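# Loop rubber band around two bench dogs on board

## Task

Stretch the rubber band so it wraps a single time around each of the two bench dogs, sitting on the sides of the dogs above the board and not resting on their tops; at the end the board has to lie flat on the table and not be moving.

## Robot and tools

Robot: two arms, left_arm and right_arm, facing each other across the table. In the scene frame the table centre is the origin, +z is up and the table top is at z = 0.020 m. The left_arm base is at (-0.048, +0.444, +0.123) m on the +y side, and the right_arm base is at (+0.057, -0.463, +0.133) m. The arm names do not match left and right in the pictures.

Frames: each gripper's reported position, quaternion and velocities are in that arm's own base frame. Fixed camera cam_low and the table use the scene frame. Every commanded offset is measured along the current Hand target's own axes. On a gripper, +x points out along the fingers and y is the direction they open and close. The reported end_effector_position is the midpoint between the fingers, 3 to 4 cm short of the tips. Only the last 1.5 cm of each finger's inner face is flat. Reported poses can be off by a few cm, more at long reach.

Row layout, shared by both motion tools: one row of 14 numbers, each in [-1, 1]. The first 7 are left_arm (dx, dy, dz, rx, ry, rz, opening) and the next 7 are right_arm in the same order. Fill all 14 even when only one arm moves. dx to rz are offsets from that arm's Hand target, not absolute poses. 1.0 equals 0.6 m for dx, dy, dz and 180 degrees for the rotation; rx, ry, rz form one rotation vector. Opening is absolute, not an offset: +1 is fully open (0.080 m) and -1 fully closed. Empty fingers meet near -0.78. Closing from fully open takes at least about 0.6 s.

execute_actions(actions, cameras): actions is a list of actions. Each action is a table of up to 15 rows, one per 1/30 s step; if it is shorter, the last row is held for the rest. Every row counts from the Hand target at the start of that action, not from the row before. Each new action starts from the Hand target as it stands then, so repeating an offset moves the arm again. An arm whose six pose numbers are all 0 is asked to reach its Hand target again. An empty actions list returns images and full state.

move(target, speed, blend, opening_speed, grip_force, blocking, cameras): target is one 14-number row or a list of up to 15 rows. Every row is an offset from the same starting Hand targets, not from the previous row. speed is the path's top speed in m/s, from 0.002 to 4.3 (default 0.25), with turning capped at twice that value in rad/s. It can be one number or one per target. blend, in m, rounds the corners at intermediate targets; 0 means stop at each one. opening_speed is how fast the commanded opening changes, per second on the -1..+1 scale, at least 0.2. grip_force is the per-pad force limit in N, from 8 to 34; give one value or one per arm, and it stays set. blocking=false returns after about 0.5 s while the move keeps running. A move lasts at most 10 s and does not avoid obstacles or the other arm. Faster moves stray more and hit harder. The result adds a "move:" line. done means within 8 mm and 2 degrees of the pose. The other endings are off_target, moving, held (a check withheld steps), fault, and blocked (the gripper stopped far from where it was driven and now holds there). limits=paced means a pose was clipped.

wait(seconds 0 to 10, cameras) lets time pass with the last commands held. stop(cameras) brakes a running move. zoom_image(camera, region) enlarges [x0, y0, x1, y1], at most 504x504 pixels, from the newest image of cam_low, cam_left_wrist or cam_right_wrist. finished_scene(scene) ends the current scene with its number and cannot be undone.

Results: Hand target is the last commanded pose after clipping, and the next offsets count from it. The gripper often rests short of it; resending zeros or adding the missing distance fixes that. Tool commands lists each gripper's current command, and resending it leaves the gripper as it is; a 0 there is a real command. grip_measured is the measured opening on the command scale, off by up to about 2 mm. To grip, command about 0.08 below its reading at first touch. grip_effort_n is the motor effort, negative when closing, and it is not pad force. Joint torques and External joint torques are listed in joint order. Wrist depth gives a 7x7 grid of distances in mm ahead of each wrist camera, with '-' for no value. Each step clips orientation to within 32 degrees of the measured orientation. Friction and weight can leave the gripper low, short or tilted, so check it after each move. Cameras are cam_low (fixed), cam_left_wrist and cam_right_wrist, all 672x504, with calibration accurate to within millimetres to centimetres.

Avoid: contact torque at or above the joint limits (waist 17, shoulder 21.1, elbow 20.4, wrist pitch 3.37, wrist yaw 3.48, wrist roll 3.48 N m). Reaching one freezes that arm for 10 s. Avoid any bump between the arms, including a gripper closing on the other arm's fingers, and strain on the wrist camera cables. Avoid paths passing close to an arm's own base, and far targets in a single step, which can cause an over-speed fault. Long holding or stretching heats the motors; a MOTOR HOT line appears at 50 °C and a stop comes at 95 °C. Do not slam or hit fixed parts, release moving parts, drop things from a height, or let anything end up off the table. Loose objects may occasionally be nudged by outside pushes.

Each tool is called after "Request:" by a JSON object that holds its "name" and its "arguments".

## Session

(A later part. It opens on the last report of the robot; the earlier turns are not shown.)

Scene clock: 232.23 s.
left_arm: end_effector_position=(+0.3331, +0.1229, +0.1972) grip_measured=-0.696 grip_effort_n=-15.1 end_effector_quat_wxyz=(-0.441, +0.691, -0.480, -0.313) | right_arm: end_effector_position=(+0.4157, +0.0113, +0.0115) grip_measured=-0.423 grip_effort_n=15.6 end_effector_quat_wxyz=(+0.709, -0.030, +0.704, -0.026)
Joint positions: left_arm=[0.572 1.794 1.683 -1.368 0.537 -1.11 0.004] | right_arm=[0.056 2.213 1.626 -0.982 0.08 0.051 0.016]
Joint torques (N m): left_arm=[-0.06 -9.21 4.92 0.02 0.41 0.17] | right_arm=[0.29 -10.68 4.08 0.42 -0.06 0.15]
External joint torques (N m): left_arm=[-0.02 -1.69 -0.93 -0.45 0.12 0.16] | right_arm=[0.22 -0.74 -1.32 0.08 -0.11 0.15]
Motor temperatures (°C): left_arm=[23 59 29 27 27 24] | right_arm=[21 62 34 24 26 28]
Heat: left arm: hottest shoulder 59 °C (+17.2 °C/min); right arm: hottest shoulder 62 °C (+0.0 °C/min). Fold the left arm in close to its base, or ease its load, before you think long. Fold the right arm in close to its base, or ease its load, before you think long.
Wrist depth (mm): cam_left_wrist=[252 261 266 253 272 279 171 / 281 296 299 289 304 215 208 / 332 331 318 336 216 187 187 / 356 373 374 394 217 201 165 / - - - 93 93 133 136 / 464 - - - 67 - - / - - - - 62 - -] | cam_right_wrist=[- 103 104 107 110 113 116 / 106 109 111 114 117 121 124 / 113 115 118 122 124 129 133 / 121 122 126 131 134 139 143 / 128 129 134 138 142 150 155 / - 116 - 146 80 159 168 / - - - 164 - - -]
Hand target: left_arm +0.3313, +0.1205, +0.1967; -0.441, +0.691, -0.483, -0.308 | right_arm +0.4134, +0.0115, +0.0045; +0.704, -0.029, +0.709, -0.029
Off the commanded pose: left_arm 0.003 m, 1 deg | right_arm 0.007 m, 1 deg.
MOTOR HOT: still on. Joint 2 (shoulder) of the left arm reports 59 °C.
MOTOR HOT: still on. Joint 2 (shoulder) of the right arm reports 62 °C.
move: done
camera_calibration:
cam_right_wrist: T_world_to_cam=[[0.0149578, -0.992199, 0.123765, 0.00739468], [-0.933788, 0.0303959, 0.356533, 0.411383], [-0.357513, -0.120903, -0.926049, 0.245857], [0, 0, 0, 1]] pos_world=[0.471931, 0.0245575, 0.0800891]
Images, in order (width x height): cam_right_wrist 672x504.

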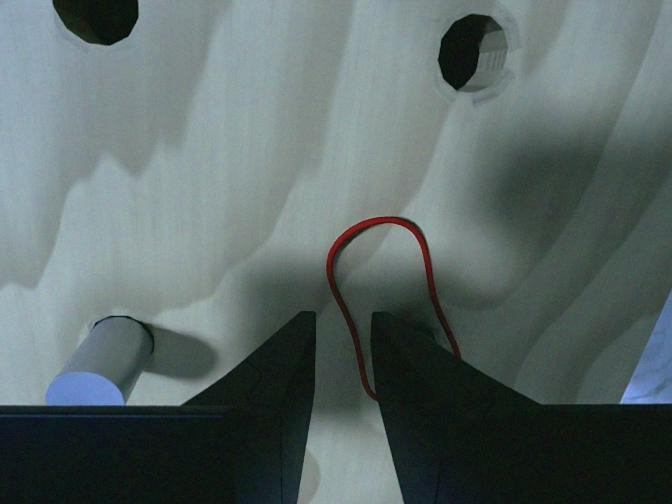

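Request:
{"name": "move", "arguments": {"target": [0,0,0,0,0,0,-0.7,0.0455,0.0037,0.003,0,0,0,-0.42], "speed": 0.06, "cameras": ["cam_right_wrist"]}}

Scene clock: 234.77 s.
left_arm: end_effector_position=(+0.3331, +0.1229, +0.1972) grip_measured=-0.696 grip_effort_n=-15.6 end_effector_quat_wxyz=(-0.441, +0.691, -0.480, -0.313) | right_arm: end_effector_position=(+0.4200, +0.0118, -0.0116) grip_measured=-0.423 grip_effort_n=15.6 end_effector_quat_wxyz=(+0.713, -0.029, +0.700, -0.026)
Joint positions: left_arm=[0.572 1.794 1.683 -1.368 0.537 -1.11 0.004] | right_arm=[0.056 2.252 1.594 -0.898 0.078 0.051 0.016]
Joint torques (N m): left_arm=[-0.03 -9.24 4.88 0.06 0.45 0.17] | right_arm=[0.25 -9.81 3.47 0.45 0.02 0.16]
External joint torques (N m): left_arm=[0.02 -1.68 -0.99 -0.42 0.15 0.15] | right_arm=[0.19 0.31 -1.81 0.09 -0.02 0.16]
Motor temperatures (°C): left_arm=[23 58 29 26 27 24] | right_arm=[21 62 34 24 26 28]
Heat: left arm: hottest shoulder 58 °C (+16.1 °C/min); right arm: hottest shoulder 62 °C (+0.0 °C/min). Fold the left arm in close to its base, or ease its load, before you think long. Fold the right arm in close to its base, or ease its load, before you think long.
Wrist depth (mm): cam_left_wrist=[257 263 250 255 272 201 189 / 281 296 298 288 294 221 - / 310 341 330 333 216 200 190 / 352 395 365 388 173 150 165 / - 437 - 94 150 145 150 / - - - - 67 - - / - - - - 62 - -] | cam_right_wrist=[- 84 85 88 89 95 95 / - 88 90 93 96 99 101 / - 93 96 99 102 106 108 / - 99 103 105 108 112 116 / 104 107 110 113 115 121 125 / - 111 - 119 80 128 134 / - - - 132 - - -]
Hand target: left_arm +0.3313, +0.1205, +0.1967; -0.441, +0.691, -0.483, -0.308 | right_arm +0.4150, +0.0115, -0.0228; +0.704, -0.029, +0.709, -0.029
Off the commanded pose: left_arm 0.003 m, 1 deg | right_arm 0.012 m, 2 deg.
MOTOR HOT: still on. Joint 2 (shoulder) of the left arm reports 58 °C.
MOTOR HOT: still on. Joint 2 (shoulder) of the right arm reports 62 °C.
move: off_target (right_arm)
camera_calibration:
cam_right_wrist: T_world_to_cam=[[0.0133776, -0.992472, 0.121735, 0.0112771], [-0.938325, 0.0296062, 0.344485, 0.425445], [-0.345496, -0.118835, -0.930866, 0.220911], [0, 0, 0, 1]] pos_world=[0.475378, 0.0248484, 0.057706]
Images, in order (width x height): cam_right_wrist 672x504.

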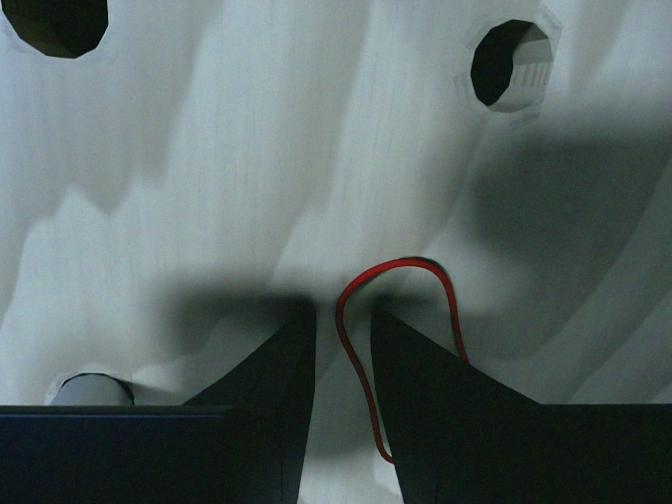

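Request:
{"name": "move", "arguments": {"target": [[0,0,0,0,0,0,-0.7,0.0083,0,-0.003,0,0,0,-0.42],[0,0,0,0,0,0,-0.7,0.0083,0,-0.003,0,0,0,-1],[0,0,0,0,0,0,-0.7,-0.0553,0.0623,-0.01,0,0,-0.02,-1],[0,0,0,0,0,0,-0.7,-0.101,0.2098,-0.0225,0,0,-0.085,-1]], "speed": 0.09, "blend": [0,0,0.01,0], "opening_speed": 0.8, "cameras": ["cam_right_wrist","cam_left_wrist"]}}

Scene clock: 244.77 s.
left_arm: end_effector_position=(+0.3331, +0.1229, +0.1972) grip_measured=-0.696 grip_effort_n=-15.6 end_effector_quat_wxyz=(-0.441, +0.691, -0.480, -0.313) | right_arm: end_effector_position=(+0.3990, +0.1307, +0.0280) grip_measured=-0.756 grip_effort_n=-83.5 end_effector_quat_wxyz=(+0.688, -0.130, +0.702, -0.131)
Joint positions: left_arm=[0.572 1.794 1.683 -1.368 0.537 -1.11 0.004] | right_arm=[0.432 2.365 1.911 -1.296 0.327 0.464 0.001]
Joint torques (N m): left_arm=[-0.15 -9.22 4.87 0.04 0.42 0.14] | right_arm=[1.67 -11.51 7.5 -0.03 -0.21 0.19]
External joint torques (N m): left_arm=[-0.14 -1.51 -1.07 -0.42 0.12 0.13] | right_arm=[1.51 -0.69 2.13 -0.1 -0.42 0.17]
Motor temperatures (°C): left_arm=[23 57 29 26 27 24] | right_arm=[21 60 33 24 26 28]
Heat: left arm: hottest shoulder 57 °C (+14.1 °C/min); right arm: hottest shoulder 60 °C (+0.0 °C/min). Fold the left arm in close to its base, or ease its load, before you think long. Fold the right arm in close to its base, or ease its load, before you think long.
Wrist depth (mm): cam_left_wrist=[- 264 261 254 274 286 304 / - 296 294 288 313 339 458 / - 329 323 333 360 393 512 / 367 - 366 398 419 241 577 / - - - 94 93 280 1602 / - - - - 67 - - / - - - - 62 - -] | cam_right_wrist=[- 104 112 124 137 153 178 / 105 110 120 133 148 167 192 / 111 117 128 142 160 182 213 / 130 124 137 151 171 193 232 / 127 133 146 158 194 225 369 / - 141 - 74 75 248 411 / - - - - - - -]
Hand target: left_arm +0.3313, +0.1205, +0.1967; -0.441, +0.691, -0.483, -0.308 | right_arm +0.4018, +0.1420, +0.0272; +0.694, -0.123, +0.699, -0.122
Off the commanded pose: left_arm 0.003 m, 1 deg | right_arm 0.012 m, 1 deg.
MOTOR HOT: still on. Joint 2 (shoulder) of the left arm reports 57 °C.
MOTOR HOT: still on. Joint 2 (shoulder) of the right arm reports 60 °C.
move: off_target (right_arm); target 2's new opening was sent with right_arm's hand 0.015 m and 2 deg from that target
camera_calibration:
cam_left_wrist: T_world_to_cam=[[0.932289, 0.139353, 0.333792, -0.384799], [-0.128625, -0.734771, 0.666009, 0.0314988], [0.338071, -0.663847, -0.667095, 0.179237], [0, 0, 0, 1]] pos_world=[0.302201, 0.195753, 0.227033]
cam_right_wrist: T_world_to_cam=[[0.0130749, -0.914941, 0.403375, 0.106894], [-0.924105, 0.143024, 0.354363, 0.367848], [-0.381914, -0.377395, -0.843632, 0.310558], [0, 0, 0, 1]] pos_world=[0.457139, 0.162393, 0.0885265]
Images, in order (width x height): cam_left_wrist 672x504, cam_right_wrist 672x504.

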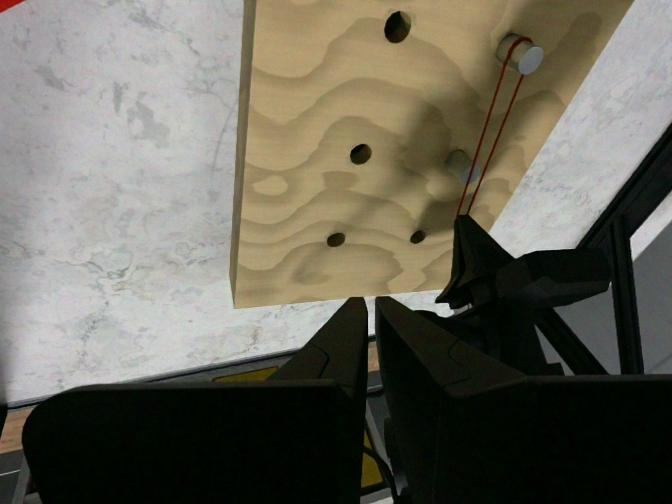

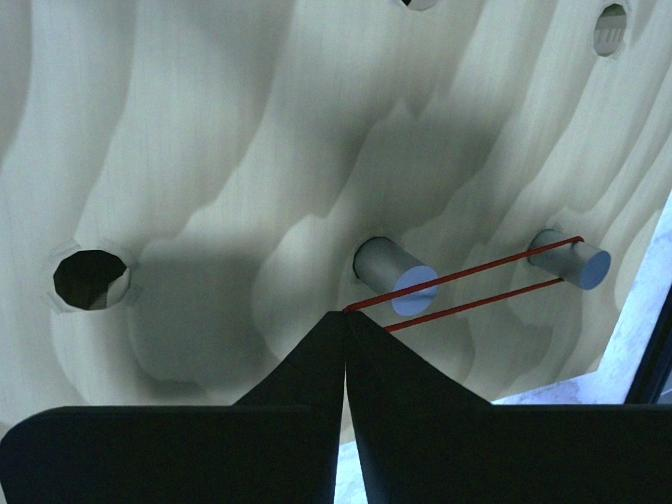

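Request:
{"name": "move", "arguments": {"target": [0.3033,-0.1948,0.0537,0,0,0,-0.9,0,0,0,0,0,0,-1], "speed": 0.2, "cameras": ["cam_left_wrist"]}}

Scene clock: 249.67 s.
left_arm: end_effector_position=(+0.5014, +0.0935, +0.0704) grip_measured=-0.763 grip_effort_n=-68.1 end_effector_quat_wxyz=(-0.447, +0.689, -0.483, -0.305) | right_arm: end_effector_position=(+0.3990, +0.1307, +0.0280) grip_measured=-0.756 grip_effort_n=-83.5 end_effector_quat_wxyz=(+0.688, -0.130, +0.702, -0.131)
Joint positions: left_arm=[0.328 2.361 2.021 -0.997 0.506 -1.371 0.001] | right_arm=[0.432 2.365 1.911 -1.296 0.327 0.464 0.001]
Joint torques (N m): left_arm=[0.07 -10.57 7.99 0.23 0.18 -0.22] | right_arm=[1.7 -11.67 7.54 -0.02 -0.2 0.22]
External joint torques (N m): left_arm=[0.06 1.26 1.75 -0.48 -0.09 -0.24] | right_arm=[1.7 -0.92 2.23 -0.06 -0.42 0.2]
Motor temperatures (°C): left_arm=[23 56 29 26 27 24] | right_arm=[21 61 34 24 26 28]
Heat: left arm: hottest shoulder 56 °C (+12.1 °C/min); right arm: hottest shoulder 61 °C (+2.0 °C/min). Fold the left arm in close to its base, or ease its load, before you think long. Fold the right arm in close to its base, or ease its load, before you think long.
Wrist depth (mm): cam_left_wrist=[118 112 118 126 132 146 162 / 118 124 132 141 139 168 256 / 133 140 151 164 180 192 314 / 152 161 175 191 219 355 378 / 177 190 209 93 236 431 430 / - - - - 63 - - / - - - - 65 - -] | cam_right_wrist=[- 104 112 124 137 154 178 / 105 110 120 133 148 167 192 / 111 117 128 142 160 183 212 / 126 124 137 152 171 193 232 / 127 133 146 158 195 225 272 / - 141 - 74 75 247 414 / - - - - - - -]
Hand target: left_arm +0.5035, +0.0946, +0.0645; -0.441, +0.691, -0.483, -0.308 | right_arm +0.4018, +0.1420, +0.0272; +0.694, -0.123, +0.699, -0.122
Off the commanded pose: left_arm 0.006 m, 1 deg | right_arm 0.012 m, 1 deg.
MOTOR HOT: still on. Joint 2 (shoulder) of the left arm reports 56 °C.
MOTOR HOT: still on. Joint 2 (shoulder) of the right arm reports 61 °C.
move: off_target (right_arm)
camera_calibration:
cam_left_wrist: T_world_to_cam=[[0.92971, 0.124501, 0.346609, -0.493543], [-0.149717, -0.73209, 0.664551, 0.126461], [0.336487, -0.669734, -0.661992, 0.0191724], [0, 0, 0, 1]] pos_world=[0.471334, 0.166868, 0.099719]
Images, in order (width x height): cam_left_wrist 672x504.

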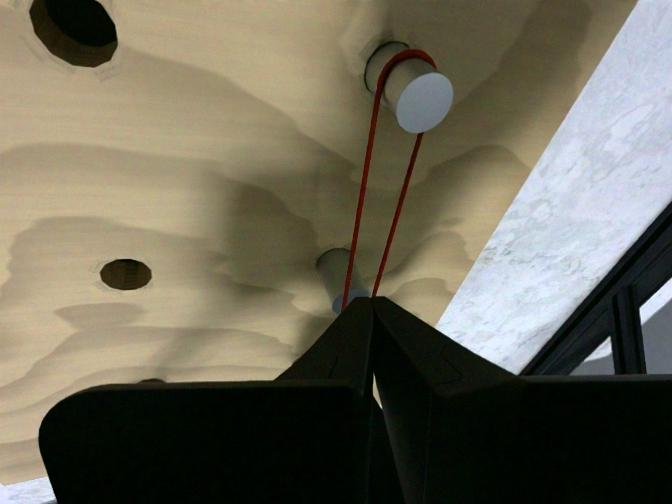

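Request:
{"name": "move", "arguments": {"target": [[0.0917,-0.002,0,0,0,0,-0.9,0,0,0,0,0,0,-1]], "speed": 0.08, "cameras": ["cam_left_wrist","cam_right_wrist"]}}

Scene clock: 254.10 s.
left_arm: end_effector_position=(+0.5253, +0.0732, +0.0303) grip_measured=-0.763 grip_effort_n=-68.1 end_effector_quat_wxyz=(-0.451, +0.690, -0.480, -0.301) | right_arm: end_effector_position=(+0.3990, +0.1307, +0.0280) grip_measured=-0.756 grip_effort_n=-83.5 end_effector_quat_wxyz=(+0.688, -0.130, +0.702, -0.131)
Joint positions: left_arm=[0.273 2.451 2.017 -0.861 0.492 -1.43 0.001] | right_arm=[0.432 2.365 1.911 -1.296 0.327 0.464 0.001]
Joint torques (N m): left_arm=[0.01 -11.07 5.52 0.99 0.14 -0.24] | right_arm=[1.73 -11.53 7.52 -0.03 -0.23 0.18]
External joint torques (N m): left_arm=[-0.06 1.08 -0.61 0.25 -0.11 -0.26] | right_arm=[1.88 -0.8 2.24 -0.06 -0.46 0.16]
Motor temperatures (°C): left_arm=[23 56 30 26 27 24] | right_arm=[22 62 34 24 26 28]
Heat: left arm: hottest shoulder 56 °C (+10.2 °C/min); right arm: hottest shoulder 62 °C (+4.1 °C/min). Fold the left arm in close to its base, or ease its load, before you think long. Fold the right arm in close to its base, or ease its load, before you think long.
Wrist depth (mm): cam_left_wrist=[- 75 82 85 75 101 111 / - 85 92 96 111 119 129 / - 95 104 112 125 140 248 / 105 112 122 133 152 170 290 / 123 131 144 92 174 345 391 / - - - - 63 - - / - - - - 65 - -] | cam_right_wrist=[- 104 112 124 137 154 178 / 105 110 120 133 148 167 192 / 111 117 128 142 160 182 213 / 126 124 138 151 172 188 118 / 127 133 146 158 194 204 113 / - 140 - 74 75 239 - / - - - - - - -]
Hand target: left_arm +0.5235, +0.0729, +0.0178; -0.441, +0.691, -0.483, -0.308 | right_arm +0.4018, +0.1420, +0.0272; +0.694, -0.123, +0.699, -0.122
Off the commanded pose: left_arm 0.013 m, 2 deg | right_arm 0.012 m, 1 deg.
MOTOR HOT: still on. Joint 2 (shoulder) of the left arm reports 56 °C.
MOTOR HOT: still on. Joint 2 (shoulder) of the right arm reports 62 °C.
move: off_target (left_arm, right_arm)
camera_calibration:
cam_left_wrist: T_world_to_cam=[[0.925316, 0.122472, 0.358873, -0.497267], [-0.158589, -0.734672, 0.659626, 0.146838], [0.34444, -0.667276, -0.660382, -0.0334363], [0, 0, 0, 1]] pos_world=[0.494933, 0.146468, 0.0595172]
cam_right_wrist: T_world_to_cam=[[0.0130749, -0.914941, 0.403375, 0.106894], [-0.924105, 0.143024, 0.354363, 0.367848], [-0.381914, -0.377395, -0.843632, 0.310558], [0, 0, 0, 1]] pos_world=[0.457139, 0.162393, 0.0885265]
Images, in order (width x height): cam_left_wrist 672x504, cam_right_wrist 672x504.

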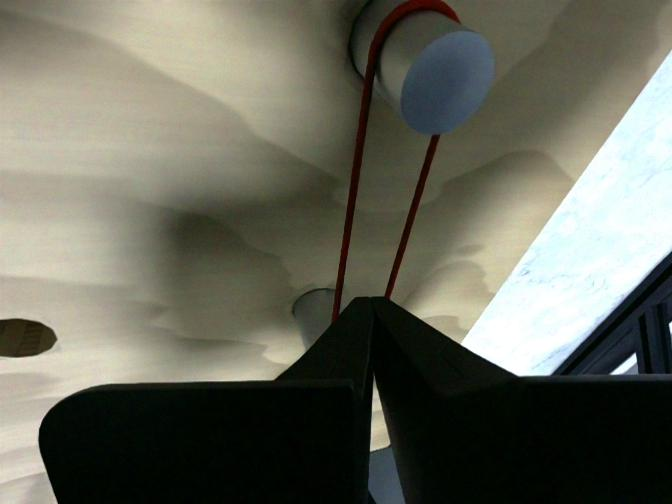

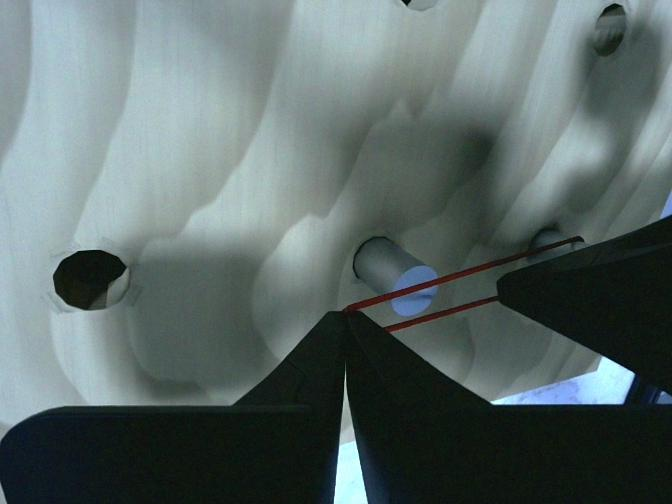

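Request:
{"name": "move", "arguments": {"target": [[0.02,0,0,0,0,0,-0.9,0,0,0,0,0,0,-1],[0.02,0,0,0,0,0,-0.48,0,0,0,0,0,0,-1]], "speed": 0.06, "opening_speed": 0.5, "cameras": ["cam_left_wrist","cam_right_wrist"]}}

Scene clock: 259.60 s.
left_arm: end_effector_position=(+0.5295, +0.0704, +0.0212) grip_measured=-0.484 grip_effort_n=20.2 end_effector_quat_wxyz=(-0.451, +0.691, -0.478, -0.301) | right_arm: end_effector_position=(+0.3987, +0.1306, +0.0279) grip_measured=-0.756 grip_effort_n=-83.5 end_effector_quat_wxyz=(+0.687, -0.130, +0.702, -0.131)
Joint positions: left_arm=[0.265 2.471 2.017 -0.833 0.489 -1.443 0.013] | right_arm=[0.432 2.366 1.911 -1.298 0.327 0.464 0.001]
Joint torques (N m): left_arm=[-0.23 -10.96 5.36 1.01 0.11 -0.21] | right_arm=[1.76 -11.59 7.55 0 -0.23 0.18]
External joint torques (N m): left_arm=[-0.33 1.29 -0.76 0.27 -0.13 -0.22] | right_arm=[1.79 -0.83 2.27 -0.01 -0.46 0.16]
Motor temperatures (°C): left_arm=[23 57 29 27 27 24] | right_arm=[22 62 35 24 26 28]
Heat: left arm: hottest shoulder 57 °C (+8.1 °C/min); right arm: hottest shoulder 62 °C (+5.0 °C/min). Fold the left arm in close to its base, or ease its load, before you think long. Fold the right arm in close to its base, or ease its load, before you think long.
Wrist depth (mm): cam_left_wrist=[- 68 73 75 - 91 99 / - 76 82 89 64 105 116 / - 86 93 100 114 126 228 / - 100 109 121 136 154 291 / 109 117 128 132 91 193 354 / - - - 120 68 - - / - - - 76 - - -] | cam_right_wrist=[- 104 112 124 137 153 177 / 105 110 120 133 148 167 192 / 111 117 128 142 160 182 199 / 131 123 138 151 171 142 108 / 127 133 146 158 192 147 131 / - 141 - 74 75 240 116 / - - - - - - -]
Hand target: left_arm +0.5276, +0.0682, +0.0077; -0.441, +0.691, -0.483, -0.308 | right_arm +0.4018, +0.1420, +0.0272; +0.694, -0.123, +0.699, -0.122
Off the commanded pose: left_arm 0.014 m, 2 deg | right_arm 0.012 m, 2 deg.
MOTOR HOT: still on. Joint 2 (shoulder) of the left arm reports 57 °C.
MOTOR HOT: still on. Joint 2 (shoulder) of the right arm reports 62 °C.
move: off_target (left_arm, right_arm); target 2's new opening was sent with left_arm's hand 0.014 m and 2 deg from that target
camera_calibration:
cam_left_wrist: T_world_to_cam=[[0.924479, 0.125392, 0.360021, -0.497202], [-0.156996, -0.735347, 0.659255, 0.150557], [0.347405, -0.665989, -0.660127, -0.0444325], [0, 0, 0, 1]] pos_world=[0.498725, 0.143465, 0.0504167]
cam_right_wrist: T_world_to_cam=[[0.0137322, -0.914607, 0.40411, 0.106471], [-0.923487, 0.143358, 0.355838, 0.367288], [-0.383384, -0.378077, -0.842659, 0.310972], [0, 0, 0, 1]] pos_world=[0.456946, 0.162296, 0.0883228]
Images, in order (width x height): cam_left_wrist 672x504, cam_right_wrist 672x504.

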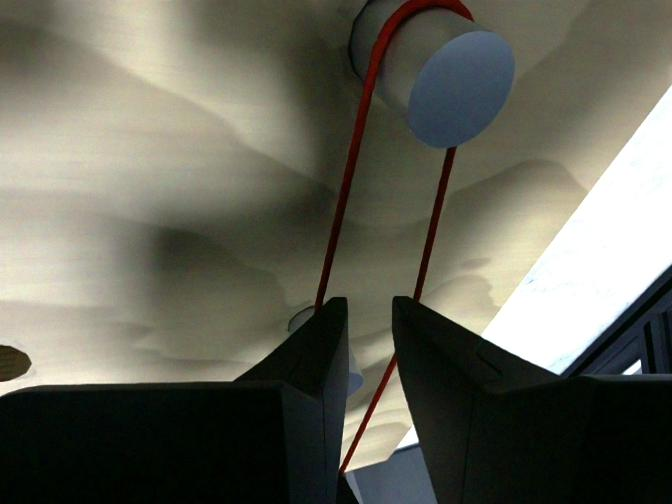

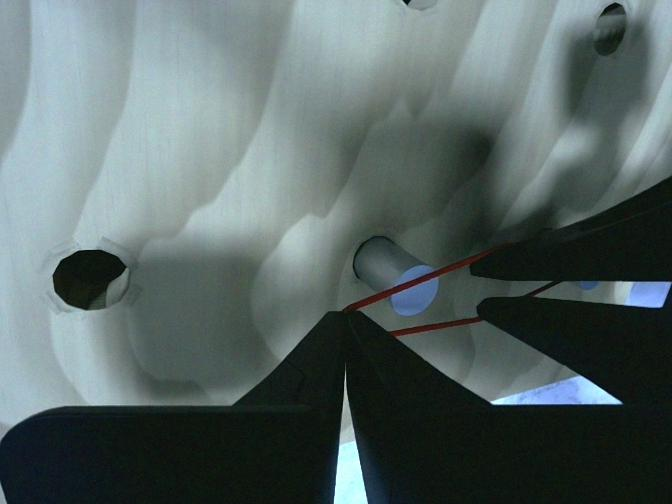

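Request:
{"name": "move", "arguments": {"target": [[0,0,0,0,0,0,-0.4,0.0157,0.0057,0,0,0,0,-1],[0,0,0,0,0,0,-0.3,0.0157,0.0057,0,0,0,0,-1]], "speed": 0.05, "opening_speed": 0.3, "cameras": ["cam_left_wrist","cam_right_wrist"]}}

Scene clock: 266.80 s.
left_arm: end_effector_position=(+0.5297, +0.0705, +0.0213) grip_measured=-0.304 grip_effort_n=19.8 end_effector_quat_wxyz=(-0.451, +0.691, -0.478, -0.301) | right_arm: end_effector_position=(+0.4029, +0.1325, +0.0230) grip_measured=-0.756 grip_effort_n=-83.5 end_effector_quat_wxyz=(+0.693, -0.127, +0.698, -0.130)
Joint positions: left_arm=[0.265 2.471 2.017 -0.831 0.489 -1.443 0.021] | right_arm=[0.432 2.375 1.911 -1.272 0.327 0.464 0.001]
Joint torques (N m): left_arm=[-0.27 -10.98 5.33 0.91 0.11 -0.22] | right_arm=[1.62 -11.6 4.99 0.63 -0.24 0.23]
External joint torques (N m): left_arm=[-0.25 1.18 -0.75 0.17 -0.14 -0.24] | right_arm=[1.64 -0.88 -0.26 0.58 -0.46 0.21]
Motor temperatures (°C): left_arm=[23 59 29 27 27 24] | right_arm=[22 62 35 24 26 28]
Heat: left arm: hottest shoulder 59 °C (+2.0 °C/min); right arm: hottest shoulder 62 °C (+5.0 °C/min). Fold the left arm in close to its base, or ease its load, before you think long. Fold the right arm in close to its base, or ease its load, before you think long.
Wrist depth (mm): cam_left_wrist=[- 68 73 76 61 91 99 / - 76 82 88 64 107 117 / - 86 93 100 114 127 228 / - 100 109 121 138 158 293 / 109 116 126 134 84 314 358 / - - - 185 78 - - / - - - 234 - - -] | cam_right_wrist=[- 101 109 120 135 148 171 / - 106 116 128 142 160 183 / 107 113 123 137 154 174 198 / 113 118 132 147 163 149 110 / 123 129 141 151 183 199 177 / - 135 - 74 75 222 122 / - - - - - - -]
Hand target: left_arm +0.5276, +0.0682, +0.0077; -0.441, +0.691, -0.483, -0.308 | right_arm +0.4017, +0.1420, +0.0171; +0.694, -0.123, +0.699, -0.122
Off the commanded pose: left_arm 0.014 m, 2 deg | right_arm 0.011 m, 1 deg.
MOTOR HOT: still on. Joint 2 (shoulder) of the left arm reports 59 °C.
MOTOR HOT: still on. Joint 2 (shoulder) of the right arm reports 62 °C.
move: off_target (left_arm, right_arm); target 2's new opening was sent with left_arm's hand 0.014 m and 2 deg from that target
camera_calibration:
cam_left_wrist: T_world_to_cam=[[0.923939, 0.125243, 0.361457, -0.497309], [-0.157971, -0.735641, 0.658694, 0.151169], [0.348399, -0.665693, -0.659902, -0.0449541], [0, 0, 0, 1]] pos_world=[0.499025, 0.143565, 0.0505164]
cam_right_wrist: T_world_to_cam=[[0.00786924, -0.917309, 0.398099, 0.112987], [-0.928636, 0.140964, 0.343169, 0.375282], [-0.37091, -0.372389, -0.850736, 0.303523], [0, 0, 0, 1]] pos_world=[0.460191, 0.163771, 0.0844535]
Images, in order (width x height): cam_left_wrist 672x504, cam_right_wrist 672x504.

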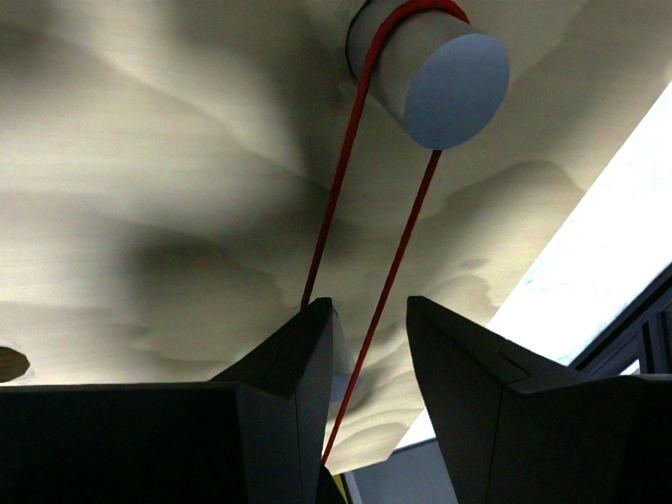

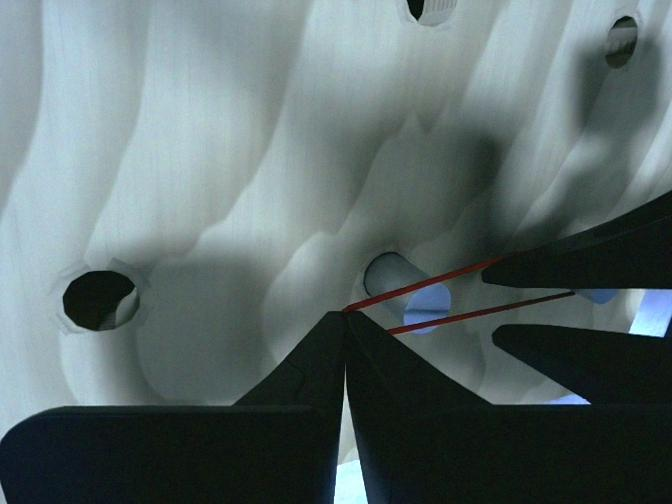

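Request:
{"name": "move", "arguments": {"target": [[-0.09,0,0,0,0,0,-0.3,0,0,0,0,0,0,-1],[-0.0962,-0.0135,0.0007,0,0,0.083,-0.9,0,0,0,0,0,0,-1]], "speed": 0.12, "cameras": ["cam_left_wrist"]}}

Scene clock: 274.43 s.
left_arm: end_effector_position=(+0.5111, +0.0924, +0.0628) grip_measured=-0.763 grip_effort_n=-68.1 end_effector_quat_wxyz=(-0.432, +0.658, -0.513, -0.342) | right_arm: end_effector_position=(+0.4033, +0.1324, +0.0230) grip_measured=-0.756 grip_effort_n=-83.5 end_effector_quat_wxyz=(+0.694, -0.126, +0.697, -0.131)
Joint positions: left_arm=[0.305 2.539 2.344 -1.249 0.449 -1.352 0.001] | right_arm=[0.432 2.375 1.911 -1.27 0.328 0.465 0.001]
Joint torques (N m): left_arm=[-0.28 -11.88 7.87 0.71 0.09 -0.18] | right_arm=[1.72 -11.64 5.1 0.47 -0.26 0.19]
External joint torques (N m): left_arm=[-0.28 0.5 1.9 0.2 -0.15 -0.19] | right_arm=[1.73 -0.77 -0.24 0.4 -0.49 0.17]
Motor temperatures (°C): left_arm=[23 61 29 27 27 24] | right_arm=[22 61 35 24 26 28]
Heat: left arm: hottest shoulder 61 °C (+0.0 °C/min); right arm: hottest shoulder 61 °C (+5.0 °C/min). Fold the left arm in close to its base, or ease its load, before you think long. Fold the right arm in close to its base, or ease its load, before you think long.
Wrist depth (mm): cam_left_wrist=[118 109 113 117 119 127 134 / 118 121 126 131 112 147 205 / 133 137 144 151 160 169 249 / 151 159 166 175 190 200 291 / 179 187 197 93 214 357 - / - - - - 63 - - / - - - - 65 - -] | cam_right_wrist=[- 101 109 120 134 148 171 / - 107 116 128 142 160 183 / 107 113 123 137 154 174 202 / 113 118 132 147 164 190 220 / 124 129 141 151 185 211 248 / - 135 - 74 75 232 405 / - - - - - - -]
Hand target: left_arm +0.5155, +0.0926, +0.0592; -0.397, +0.622, -0.569, -0.363 | right_arm +0.4017, +0.1420, +0.0171; +0.694, -0.123, +0.699, -0.122
Off the commanded pose: left_arm 0.006 m, 9 deg | right_arm 0.011 m, 1 deg.
MOTOR HOT: still on. Joint 2 (shoulder) of the left arm reports 61 °C.
MOTOR HOT: still on. Joint 2 (shoulder) of the right arm reports 61 °C.
joint sent to its limit (left arm) — joint 3 (elbow), upper limit, where the elbow is as straight as it goes. The joint targets are off in orientation, not in position.
move: off_target (left_arm, right_arm); target 2's new opening was sent with left_arm's hand 0.006 m and 9 deg from that target
camera_calibration:
cam_left_wrist: T_world_to_cam=[[0.965919, 0.0897831, 0.242775, -0.508489], [-0.0965676, -0.745208, 0.659803, 0.106416], [0.240157, -0.66076, -0.71114, 0.0616382], [0, 0, 0, 1]] pos_world=[0.486633, 0.165684, 0.0970681]
Images, in order (width x height): cam_left_wrist 672x504.

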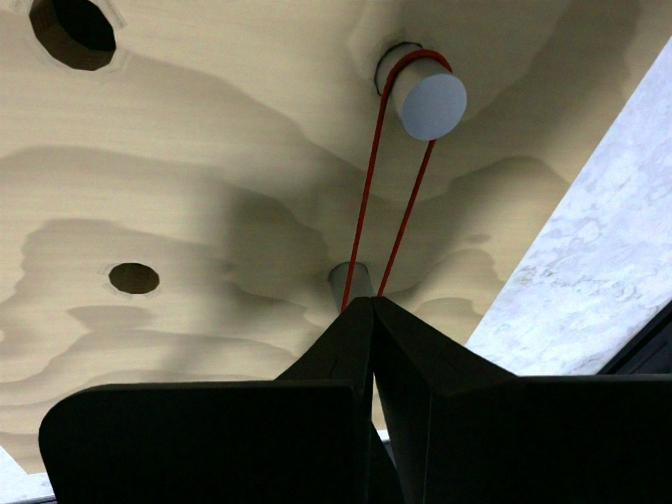

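Request:
{"name": "move", "arguments": {"target": [0.0598,-0.0173,0,0,0,0,-0.9,0,0,0,0,0,0,-1], "speed": 0.08, "cameras": ["cam_left_wrist"]}}

Scene clock: 283.43 s.
left_arm: end_effector_position=(+0.5255, +0.0776, +0.0348) grip_measured=-0.763 grip_effort_n=-68.1 end_effector_quat_wxyz=(-0.435, +0.656, -0.516, -0.339) | right_arm: end_effector_position=(+0.4033, +0.1324, +0.0230) grip_measured=-0.756 grip_effort_n=-83.5 end_effector_quat_wxyz=(+0.694, -0.126, +0.697, -0.131)
Joint positions: left_arm=[0.269 2.599 2.344 -1.173 0.446 -1.38 0.001] | right_arm=[0.432 2.375 1.911 -1.27 0.328 0.465 0.001]
Joint torques (N m): left_arm=[-0.11 -11.46 7.76 0.71 0.1 -0.21] | right_arm=[1.65 -11.61 5.07 0.5 -0.29 0.18]
External joint torques (N m): left_arm=[-0.02 1.19 1.77 0.19 -0.13 -0.22] | right_arm=[1.57 -0.86 -0.23 0.42 -0.51 0.16]
Motor temperatures (°C): left_arm=[23 63 30 27 27 24] | right_arm=[22 60 34 24 26 28]
Heat: left arm: hottest shoulder 63 °C (+3.0 °C/min); right arm: hottest shoulder 60 °C (+1.0 °C/min). Fold the left arm in close to its base, or ease its load, before you think long. Fold the right arm in close to its base, or ease its load, before you think long.
Wrist depth (mm): cam_left_wrist=[- 85 87 91 89 99 105 / - 94 98 102 82 115 120 / 104 107 112 118 123 134 143 / 118 123 130 138 148 157 255 / 144 146 154 93 165 201 - / - - - - 63 - - / - - - - 65 - -] | cam_right_wrist=[- 101 109 120 134 148 171 / - 106 116 128 142 160 184 / 107 113 123 137 154 174 202 / 113 118 132 147 163 188 210 / 124 130 141 151 185 157 116 / - 135 - 74 75 232 - / - - - - - - -]
Hand target: left_arm +0.5289, +0.0779, +0.0275; -0.397, +0.622, -0.569, -0.363 | right_arm +0.4017, +0.1420, +0.0171; +0.694, -0.123, +0.699, -0.122
Off the commanded pose: left_arm 0.008 m, 9 deg | right_arm 0.011 m, 1 deg.
MOTOR HOT: still on. Joint 2 (shoulder) of the left arm reports 63 °C.
MOTOR HOT: still on. Joint 2 (shoulder) of the right arm reports 60 °C.
joint sent to its limit (left arm) — joint 3 (elbow), upper limit, where the elbow is as straight as it goes. The joint targets are off in orientation, not in position.
move: off_target (left_arm, right_arm)
camera_calibration:
cam_left_wrist: T_world_to_cam=[[0.965948, 0.0791874, 0.246319, -0.513623], [-0.106966, -0.744627, 0.658855, 0.120738], [0.235589, -0.662767, -0.710801, 0.0309526], [0, 0, 0, 1]] pos_world=[0.501756, 0.151092, 0.0689671]
Images, in order (width x height): cam_left_wrist 672x504.

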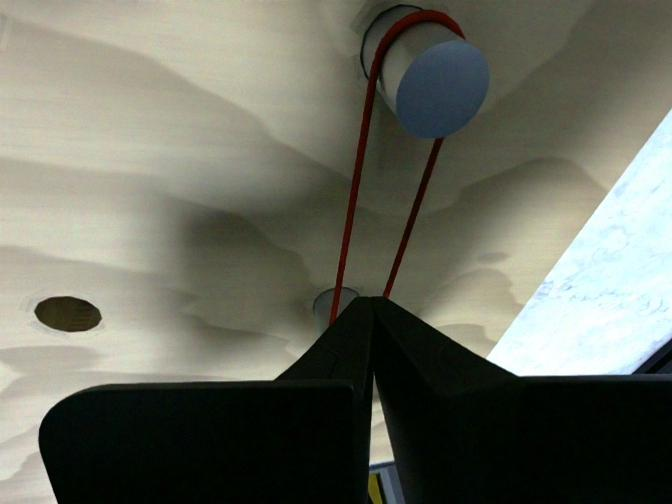

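Request:
{"name": "move", "arguments": {"target": [0.055,0.0033,0,0,0,0,-0.9,0,0,0,0,0,0,-1], "speed": 0.06, "cameras": ["cam_left_wrist","cam_right_wrist"]}}

Scene clock: 287.07 s.
left_arm: end_effector_position=(+0.5275, +0.0661, +0.0074) grip_measured=-0.763 grip_effort_n=-68.1 end_effector_quat_wxyz=(-0.426, +0.647, -0.529, -0.345) | right_arm: end_effector_position=(+0.4033, +0.1324, +0.0229) grip_measured=-0.756 grip_effort_n=-83.5 end_effector_quat_wxyz=(+0.693, -0.126, +0.697, -0.131)
Joint positions: left_arm=[0.246 2.655 2.346 -1.15 0.443 -1.387 0.001] | right_arm=[0.432 2.376 1.911 -1.27 0.328 0.465 0.001]
Joint torques (N m): left_arm=[-0.33 -11.2 7.54 0.55 0.13 -0.23] | right_arm=[1.67 -11.67 5.11 0.48 -0.28 0.18]
External joint torques (N m): left_arm=[-0.34 1.63 1.61 0.07 -0.1 -0.24] | right_arm=[1.68 -0.74 -0.26 0.42 -0.51 0.16]
Motor temperatures (°C): left_arm=[23 62 30 27 27 24] | right_arm=[22 60 34 24 26 28]
Heat: left arm: hottest shoulder 62 °C (+3.0 °C/min); right arm: hottest shoulder 60 °C (-1.0 °C/min). Fold the left arm in close to its base, or ease its load, before you think long. Fold the right arm in close to its base, or ease its load, before you think long.
Wrist depth (mm): cam_left_wrist=[- 63 64 67 65 - 74 / - 69 73 75 - - 87 / - 80 83 86 92 97 101 / - 93 98 100 106 114 121 / 105 109 115 93 118 140 252 / - - - - 63 - - / - - - - 65 - -] | cam_right_wrist=[- 101 109 120 134 148 170 / - 106 116 128 142 160 184 / 107 113 123 137 154 174 198 / 113 118 132 147 160 152 110 / 124 129 141 149 181 135 112 / - 134 - 74 75 227 111 / - - - - - - -]
Hand target: left_arm +0.5299, +0.0639, -0.0024; -0.397, +0.622, -0.569, -0.363 | right_arm +0.4017, +0.1420, +0.0171; +0.694, -0.123, +0.699, -0.122
Off the commanded pose: left_arm 0.010 m, 7 deg | right_arm 0.011 m, 1 deg.
MOTOR HOT: still on. Joint 2 (shoulder) of the left arm reports 62 °C.
MOTOR HOT: still on. Joint 2 (shoulder) of the right arm reports 60 °C.
joint sent to its limit (left arm) — joint 3 (elbow), upper limit, where the elbow is as straight as it goes. The joint targets are off in orientation, not in position.
move: off_target (left_arm, right_arm)
camera_calibration:
cam_left_wrist: T_world_to_cam=[[0.974772, 0.0655071, 0.213374, -0.511359], [-0.0964042, -0.738635, 0.667176, 0.124403], [0.20131, -0.670915, -0.713686, 0.0220884], [0, 0, 0, 1]] pos_world=[0.506005, 0.140206, 0.0418759]
cam_right_wrist: T_world_to_cam=[[0.00589747, -0.916954, 0.39895, 0.113672], [-0.929203, 0.142401, 0.341034, 0.375774], [-0.369524, -0.372716, -0.851196, 0.303051], [0, 0, 0, 1]] pos_world=[0.460485, 0.163673, 0.0844548]
Images, in order (width x height): cam_left_wrist 672x504, cam_right_wrist 672x504.

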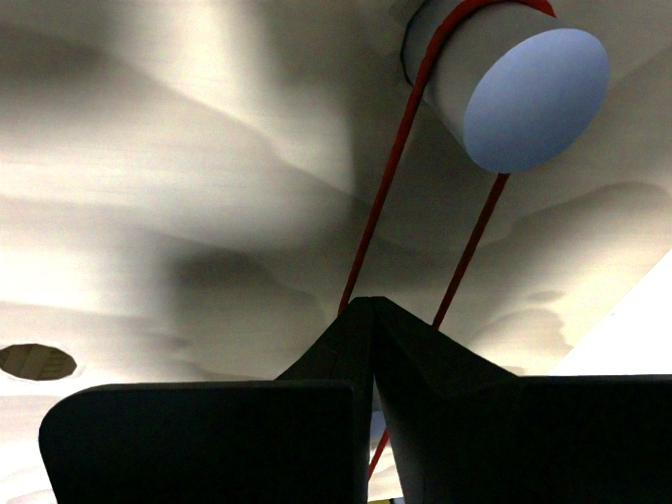

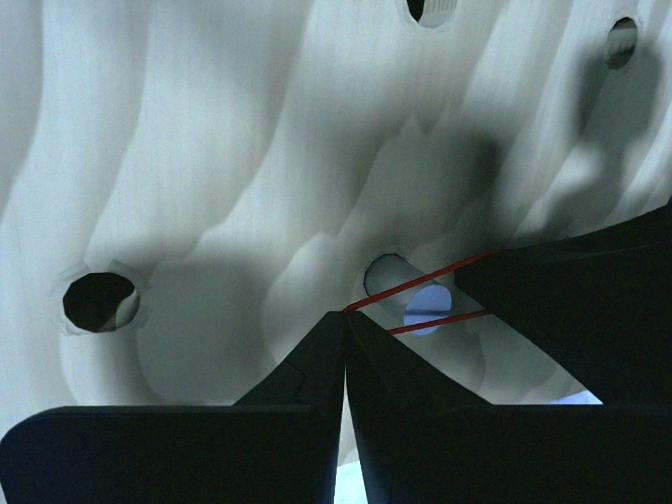

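Request:
{"name": "move", "arguments": {"target": [0,0,0,0,0,0,-0.4,0,0,0,0,0,0,-1], "speed": 0.06, "opening_speed": 0.3, "cameras": ["cam_left_wrist","cam_right_wrist"]}}

Scene clock: 290.43 s.
left_arm: end_effector_position=(+0.5276, +0.0661, +0.0075) grip_measured=-0.404 grip_effort_n=21.2 end_effector_quat_wxyz=(-0.427, +0.648, -0.529, -0.345) | right_arm: end_effector_position=(+0.4033, +0.1324, +0.0229) grip_measured=-0.756 grip_effort_n=-83.5 end_effector_quat_wxyz=(+0.693, -0.126, +0.697, -0.131)
Joint positions: left_arm=[0.246 2.655 2.346 -1.15 0.443 -1.387 0.017] | right_arm=[0.432 2.376 1.911 -1.27 0.328 0.465 0.001]
Joint torques (N m): left_arm=[-0.44 -11.18 7.55 0.54 0.12 -0.19] | right_arm=[1.74 -11.64 5.07 0.52 -0.3 0.19]
External joint torques (N m): left_arm=[-0.41 1.7 1.58 0.05 -0.12 -0.2] | right_arm=[1.72 -0.86 -0.2 0.47 -0.51 0.17]
Motor temperatures (°C): left_arm=[23 60 31 27 27 24] | right_arm=[22 60 34 24 26 28]
Heat: left arm: hottest shoulder 60 °C (+1.0 °C/min); right arm: hottest shoulder 60 °C (-3.0 °C/min). Fold the left arm in close to its base, or ease its load, before you think long. Fold the right arm in close to its base, or ease its load, before you think long.
Wrist depth (mm): cam_left_wrist=[- 63 64 67 65 - 74 / - 69 73 75 - - 87 / - 80 84 87 92 97 101 / - 93 98 100 106 115 121 / 104 109 113 114 86 137 252 / - - - 87 72 - - / - - - 194 - - -] | cam_right_wrist=[- 101 109 120 134 148 171 / - 106 116 128 142 160 183 / 107 112 123 136 153 174 193 / 113 118 132 147 160 139 104 / 124 129 141 149 156 149 140 / - 134 - 74 75 216 118 / - - - - - - -]
Hand target: left_arm +0.5300, +0.0640, -0.0024; -0.397, +0.622, -0.569, -0.363 | right_arm +0.4017, +0.1420, +0.0172; +0.694, -0.123, +0.699, -0.122
Off the commanded pose: left_arm 0.010 m, 7 deg | right_arm 0.011 m, 1 deg.
MOTOR HOT: still on. Joint 2 (shoulder) of the left arm reports 60 °C.
MOTOR HOT: still on. Joint 2 (shoulder) of the right arm reports 60 °C.
joint sent to its limit (left arm) — joint 3 (elbow), upper limit, where the elbow is as straight as it goes. The joint targets are off in orientation, not in position.
move: off_target (left_arm, right_arm)
camera_calibration:
cam_left_wrist: T_world_to_cam=[[0.97469, 0.0655437, 0.213736, -0.511456], [-0.096601, -0.738716, 0.667058, 0.124462], [0.201612, -0.670822, -0.713688, 0.0219743], [0, 0, 0, 1]] pos_world=[0.506104, 0.140206, 0.041976]
cam_right_wrist: T_world_to_cam=[[0.00589747, -0.916954, 0.39895, 0.113672], [-0.929203, 0.142401, 0.341034, 0.375774], [-0.369524, -0.372716, -0.851196, 0.303051], [0, 0, 0, 1]] pos_world=[0.460485, 0.163673, 0.0844548]
Images, in order (width x height): cam_left_wrist 672x504, cam_right_wrist 672x504.

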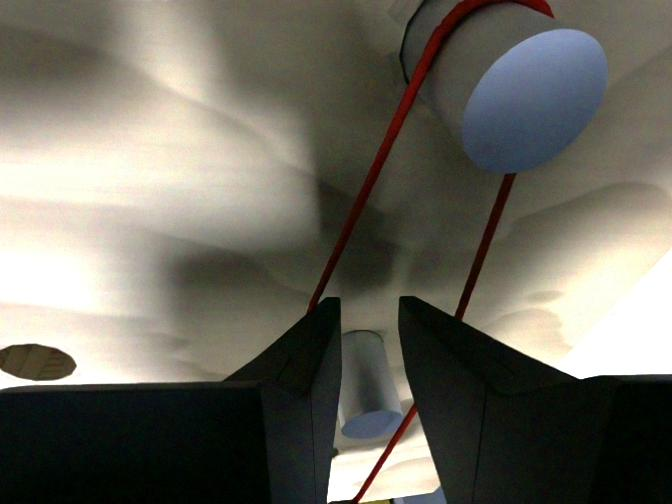

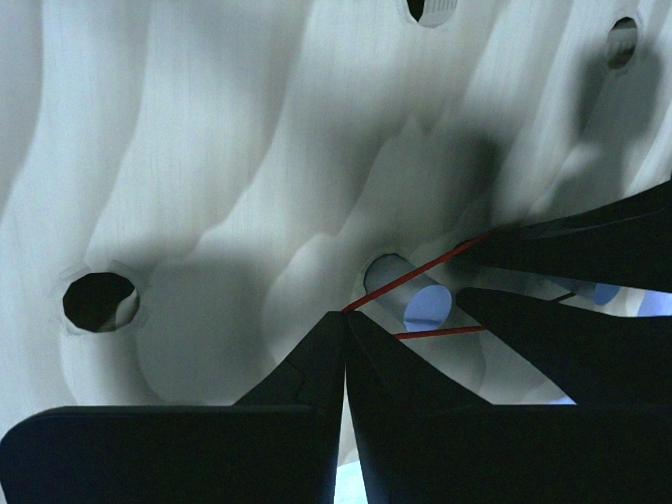

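Request:
{"name": "move", "arguments": {"target": [[0,0,0,0,0,0,-0.32,0,0,0,0,0,0,-1],[0,0,0,0,0,0,-0.32,0.0418,0.0117,0,0,0,0,-1]], "speed": 0.05, "opening_speed": 0.3, "cameras": ["cam_left_wrist","cam_right_wrist"]}}

Scene clock: 295.20 s.
left_arm: end_effector_position=(+0.5275, +0.0661, +0.0073) grip_measured=-0.324 grip_effort_n=21.2 end_effector_quat_wxyz=(-0.426, +0.647, -0.529, -0.345) | right_arm: end_effector_position=(+0.4044, +0.1322, +0.0005) grip_measured=-0.756 grip_effort_n=-83.5 end_effector_quat_wxyz=(+0.696, -0.125, +0.695, -0.131)
Joint positions: left_arm=[0.246 2.655 2.346 -1.15 0.443 -1.387 0.02] | right_arm=[0.431 2.398 1.86 -1.189 0.33 0.465 0.001]
Joint torques (N m): left_arm=[-0.4 -11.23 7.56 0.54 0.13 -0.23] | right_arm=[1.45 -11.19 4.19 0.84 -0.28 0.05]
External joint torques (N m): left_arm=[-0.5 1.67 1.58 0.05 -0.1 -0.24] | right_arm=[1.44 -0.23 -1.11 0.75 -0.5 0.03]
Motor temperatures (°C): left_arm=[23 59 31 27 27 24] | right_arm=[22 60 34 24 26 28]
Heat: left arm: hottest shoulder 59 °C (+1.0 °C/min); right arm: hottest shoulder 60 °C (-2.0 °C/min). Fold the left arm in close to its base, or ease its load, before you think long. Fold the right arm in close to its base, or ease its load, before you think long.
Wrist depth (mm): cam_left_wrist=[- 63 64 67 - - 74 / - 69 72 74 - - 86 / - 80 83 85 91 97 100 / - 93 97 100 105 113 120 / 105 108 112 116 91 136 242 / - - - - 77 - - / - - - 133 - - -] | cam_right_wrist=[- 83 93 99 109 122 138 / - 88 95 104 117 131 151 / - 93 101 112 126 143 166 / - 98 108 121 136 148 116 / - 107 116 124 125 156 130 / - 110 - 74 75 179 121 / - - - - - - -]
Hand target: left_arm +0.5300, +0.0640, -0.0024; -0.397, +0.622, -0.569, -0.363 | right_arm +0.4016, +0.1400, -0.0087; +0.694, -0.123, +0.699, -0.122
Off the commanded pose: left_arm 0.010 m, 7 deg | right_arm 0.012 m, 1 deg.
MOTOR HOT: still on. Joint 2 (shoulder) of the left arm reports 59 °C.
MOTOR HOT: still on. Joint 2 (shoulder) of the right arm reports 60 °C.
joint sent to its limit (left arm) — joint 3 (elbow), upper limit, where the elbow is as straight as it goes. The joint targets are off in orientation, not in position.
move: off_target (left_arm, right_arm)
camera_calibration:
cam_left_wrist: T_world_to_cam=[[0.974772, 0.0655071, 0.213374, -0.511435], [-0.0964042, -0.738635, 0.667176, 0.12448], [0.20131, -0.670915, -0.713686, 0.0219969], [0, 0, 0, 1]] pos_world=[0.506105, 0.140206, 0.0417759]
cam_right_wrist: T_world_to_cam=[[0.00186007, -0.917728, 0.397206, 0.124122], [-0.931769, 0.142615, 0.333868, 0.385517], [-0.363047, -0.370725, -0.854845, 0.281434], [0, 0, 0, 1]] pos_world=[0.461156, 0.163265, 0.0625681]
Images, in order (width x height): cam_left_wrist 672x504, cam_right_wrist 672x504.

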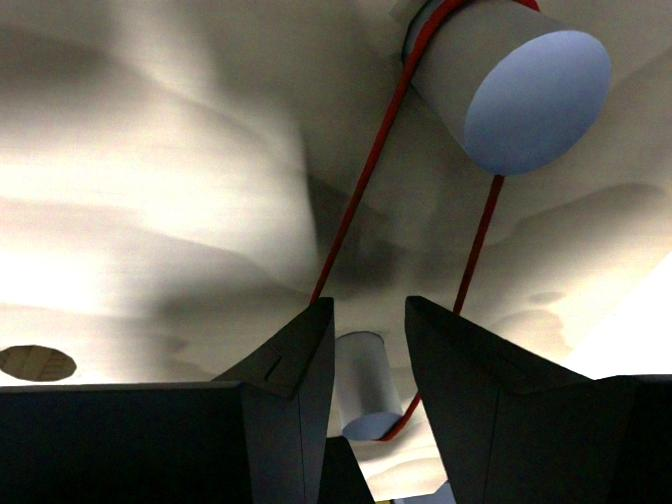

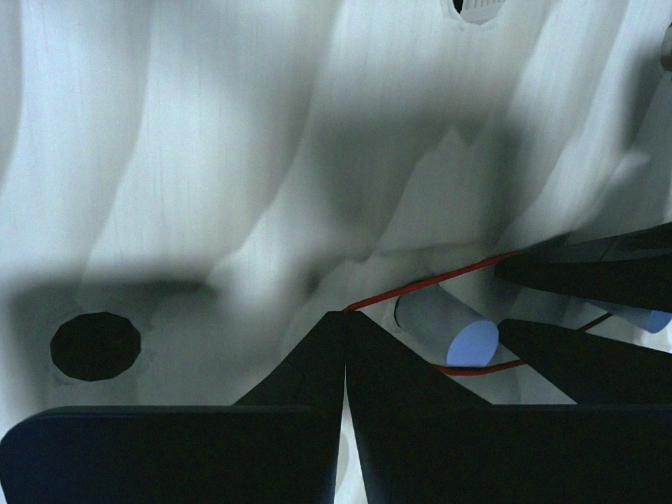

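Request:
{"name": "move", "arguments": {"target": [[0,0,0,0,0,0,-0.32,0.009,0.003,0.004,0,0,0,-1],[0,0,0,0,0,0,-0.7,0.009,0.003,0.004,0,0,0,-1],[-0.12,0,0,0,0,0,-0.7,0.009,0.003,0.004,0,0,0,-1]], "speed": 0.1, "opening_speed": 0.5, "cameras": ["cam_left_wrist","cam_right_wrist"]}}

Scene clock: 302.37 s.
left_arm: end_effector_position=(+0.5200, +0.0946, +0.0523) grip_measured=-0.696 grip_effort_n=-15.6 end_effector_quat_wxyz=(-0.432, +0.666, -0.501, -0.346) | right_arm: end_effector_position=(+0.4048, +0.1314, -0.0075) grip_measured=-0.756 grip_effort_n=-83.5 end_effector_quat_wxyz=(+0.693, -0.127, +0.697, -0.132)
Joint positions: left_arm=[0.302 2.564 2.347 -1.2 0.443 -1.384 0.004] | right_arm=[0.429 2.417 1.859 -1.178 0.33 0.464 0.001]
Joint torques (N m): left_arm=[-0.18 -15.32 7.54 0.15 0.36 0.13] | right_arm=[1.39 -11.58 4.85 0.88 -0.29 -0.03]
External joint torques (N m): left_arm=[-0.18 -2.73 1.51 -0.39 0.12 0.12] | right_arm=[1.3 -0.67 -0.34 0.82 -0.51 -0.05]
Motor temperatures (°C): left_arm=[23 60 32 27 27 24] | right_arm=[22 62 33 24 26 28]
Heat: left arm: hottest shoulder 60 °C (+3.0 °C/min); right arm: hottest shoulder 62 °C (+2.0 °C/min). Fold the left arm in close to its base, or ease its load, before you think long. Fold the right arm in close to its base, or ease its load, before you think long.
Wrist depth (mm): cam_left_wrist=[96 99 103 108 112 118 124 / 107 110 115 117 108 134 149 / 120 123 130 138 146 157 236 / 139 143 152 160 175 184 287 / 162 170 180 84 194 329 339 / - - - - 67 - - / - - - - 62 - -] | cam_right_wrist=[- 76 - 90 100 111 126 / - 80 86 96 109 121 139 / - 85 93 103 116 132 153 / - 90 101 111 126 144 169 / - 96 106 114 125 157 173 / - 103 - 74 75 175 215 / - - - - - - -]
Hand target: left_arm +0.5236, +0.0941, +0.0626; -0.397, +0.622, -0.569, -0.363 | right_arm +0.4039, +0.1399, -0.0145; +0.694, -0.123, +0.699, -0.122
Off the commanded pose: left_arm 0.011 m, 10 deg | right_arm 0.011 m, 1 deg.
MOTOR HOT: still on. Joint 2 (shoulder) of the left arm reports 60 °C.
MOTOR HOT: still on. Joint 2 (shoulder) of the right arm reports 62 °C.
joint sent to its limit (left arm) — joint 3 (elbow), upper limit, where the elbow is as straight as it goes. The joint targets are off in orientation, not in position.
move: off_target (left_arm, right_arm); target 2's new opening was sent with left_arm's hand 0.009 m and 7 deg from that target
camera_calibration:
cam_left_wrist: T_world_to_cam=[[0.960119, 0.114255, 0.255182, -0.514774], [-0.0844578, -0.751536, 0.654263, 0.110571], [0.266531, -0.649722, -0.711914, 0.0387033], [0, 0, 0, 1]] pos_world=[0.493267, 0.16706, 0.0865717]
cam_right_wrist: T_world_to_cam=[[0.00466127, -0.916376, 0.400291, 0.125375], [-0.928971, 0.144192, 0.340912, 0.387275], [-0.370122, -0.373448, -0.850615, 0.277758], [0, 0, 0, 1]] pos_world=[0.461987, 0.162777, 0.0540522]
Images, in order (width x height): cam_left_wrist 672x504, cam_right_wrist 672x504.

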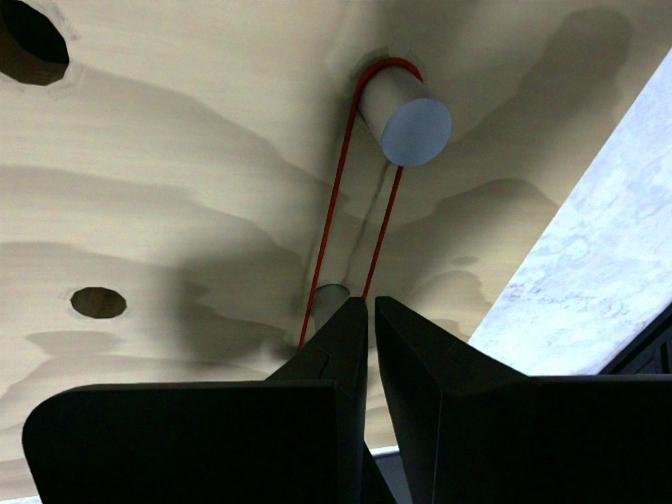

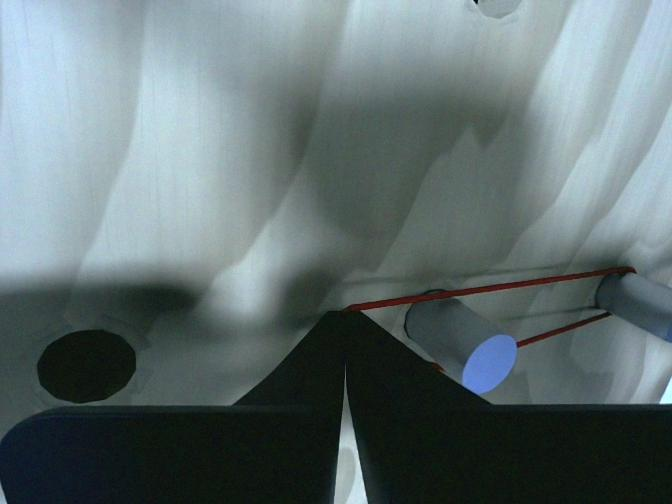

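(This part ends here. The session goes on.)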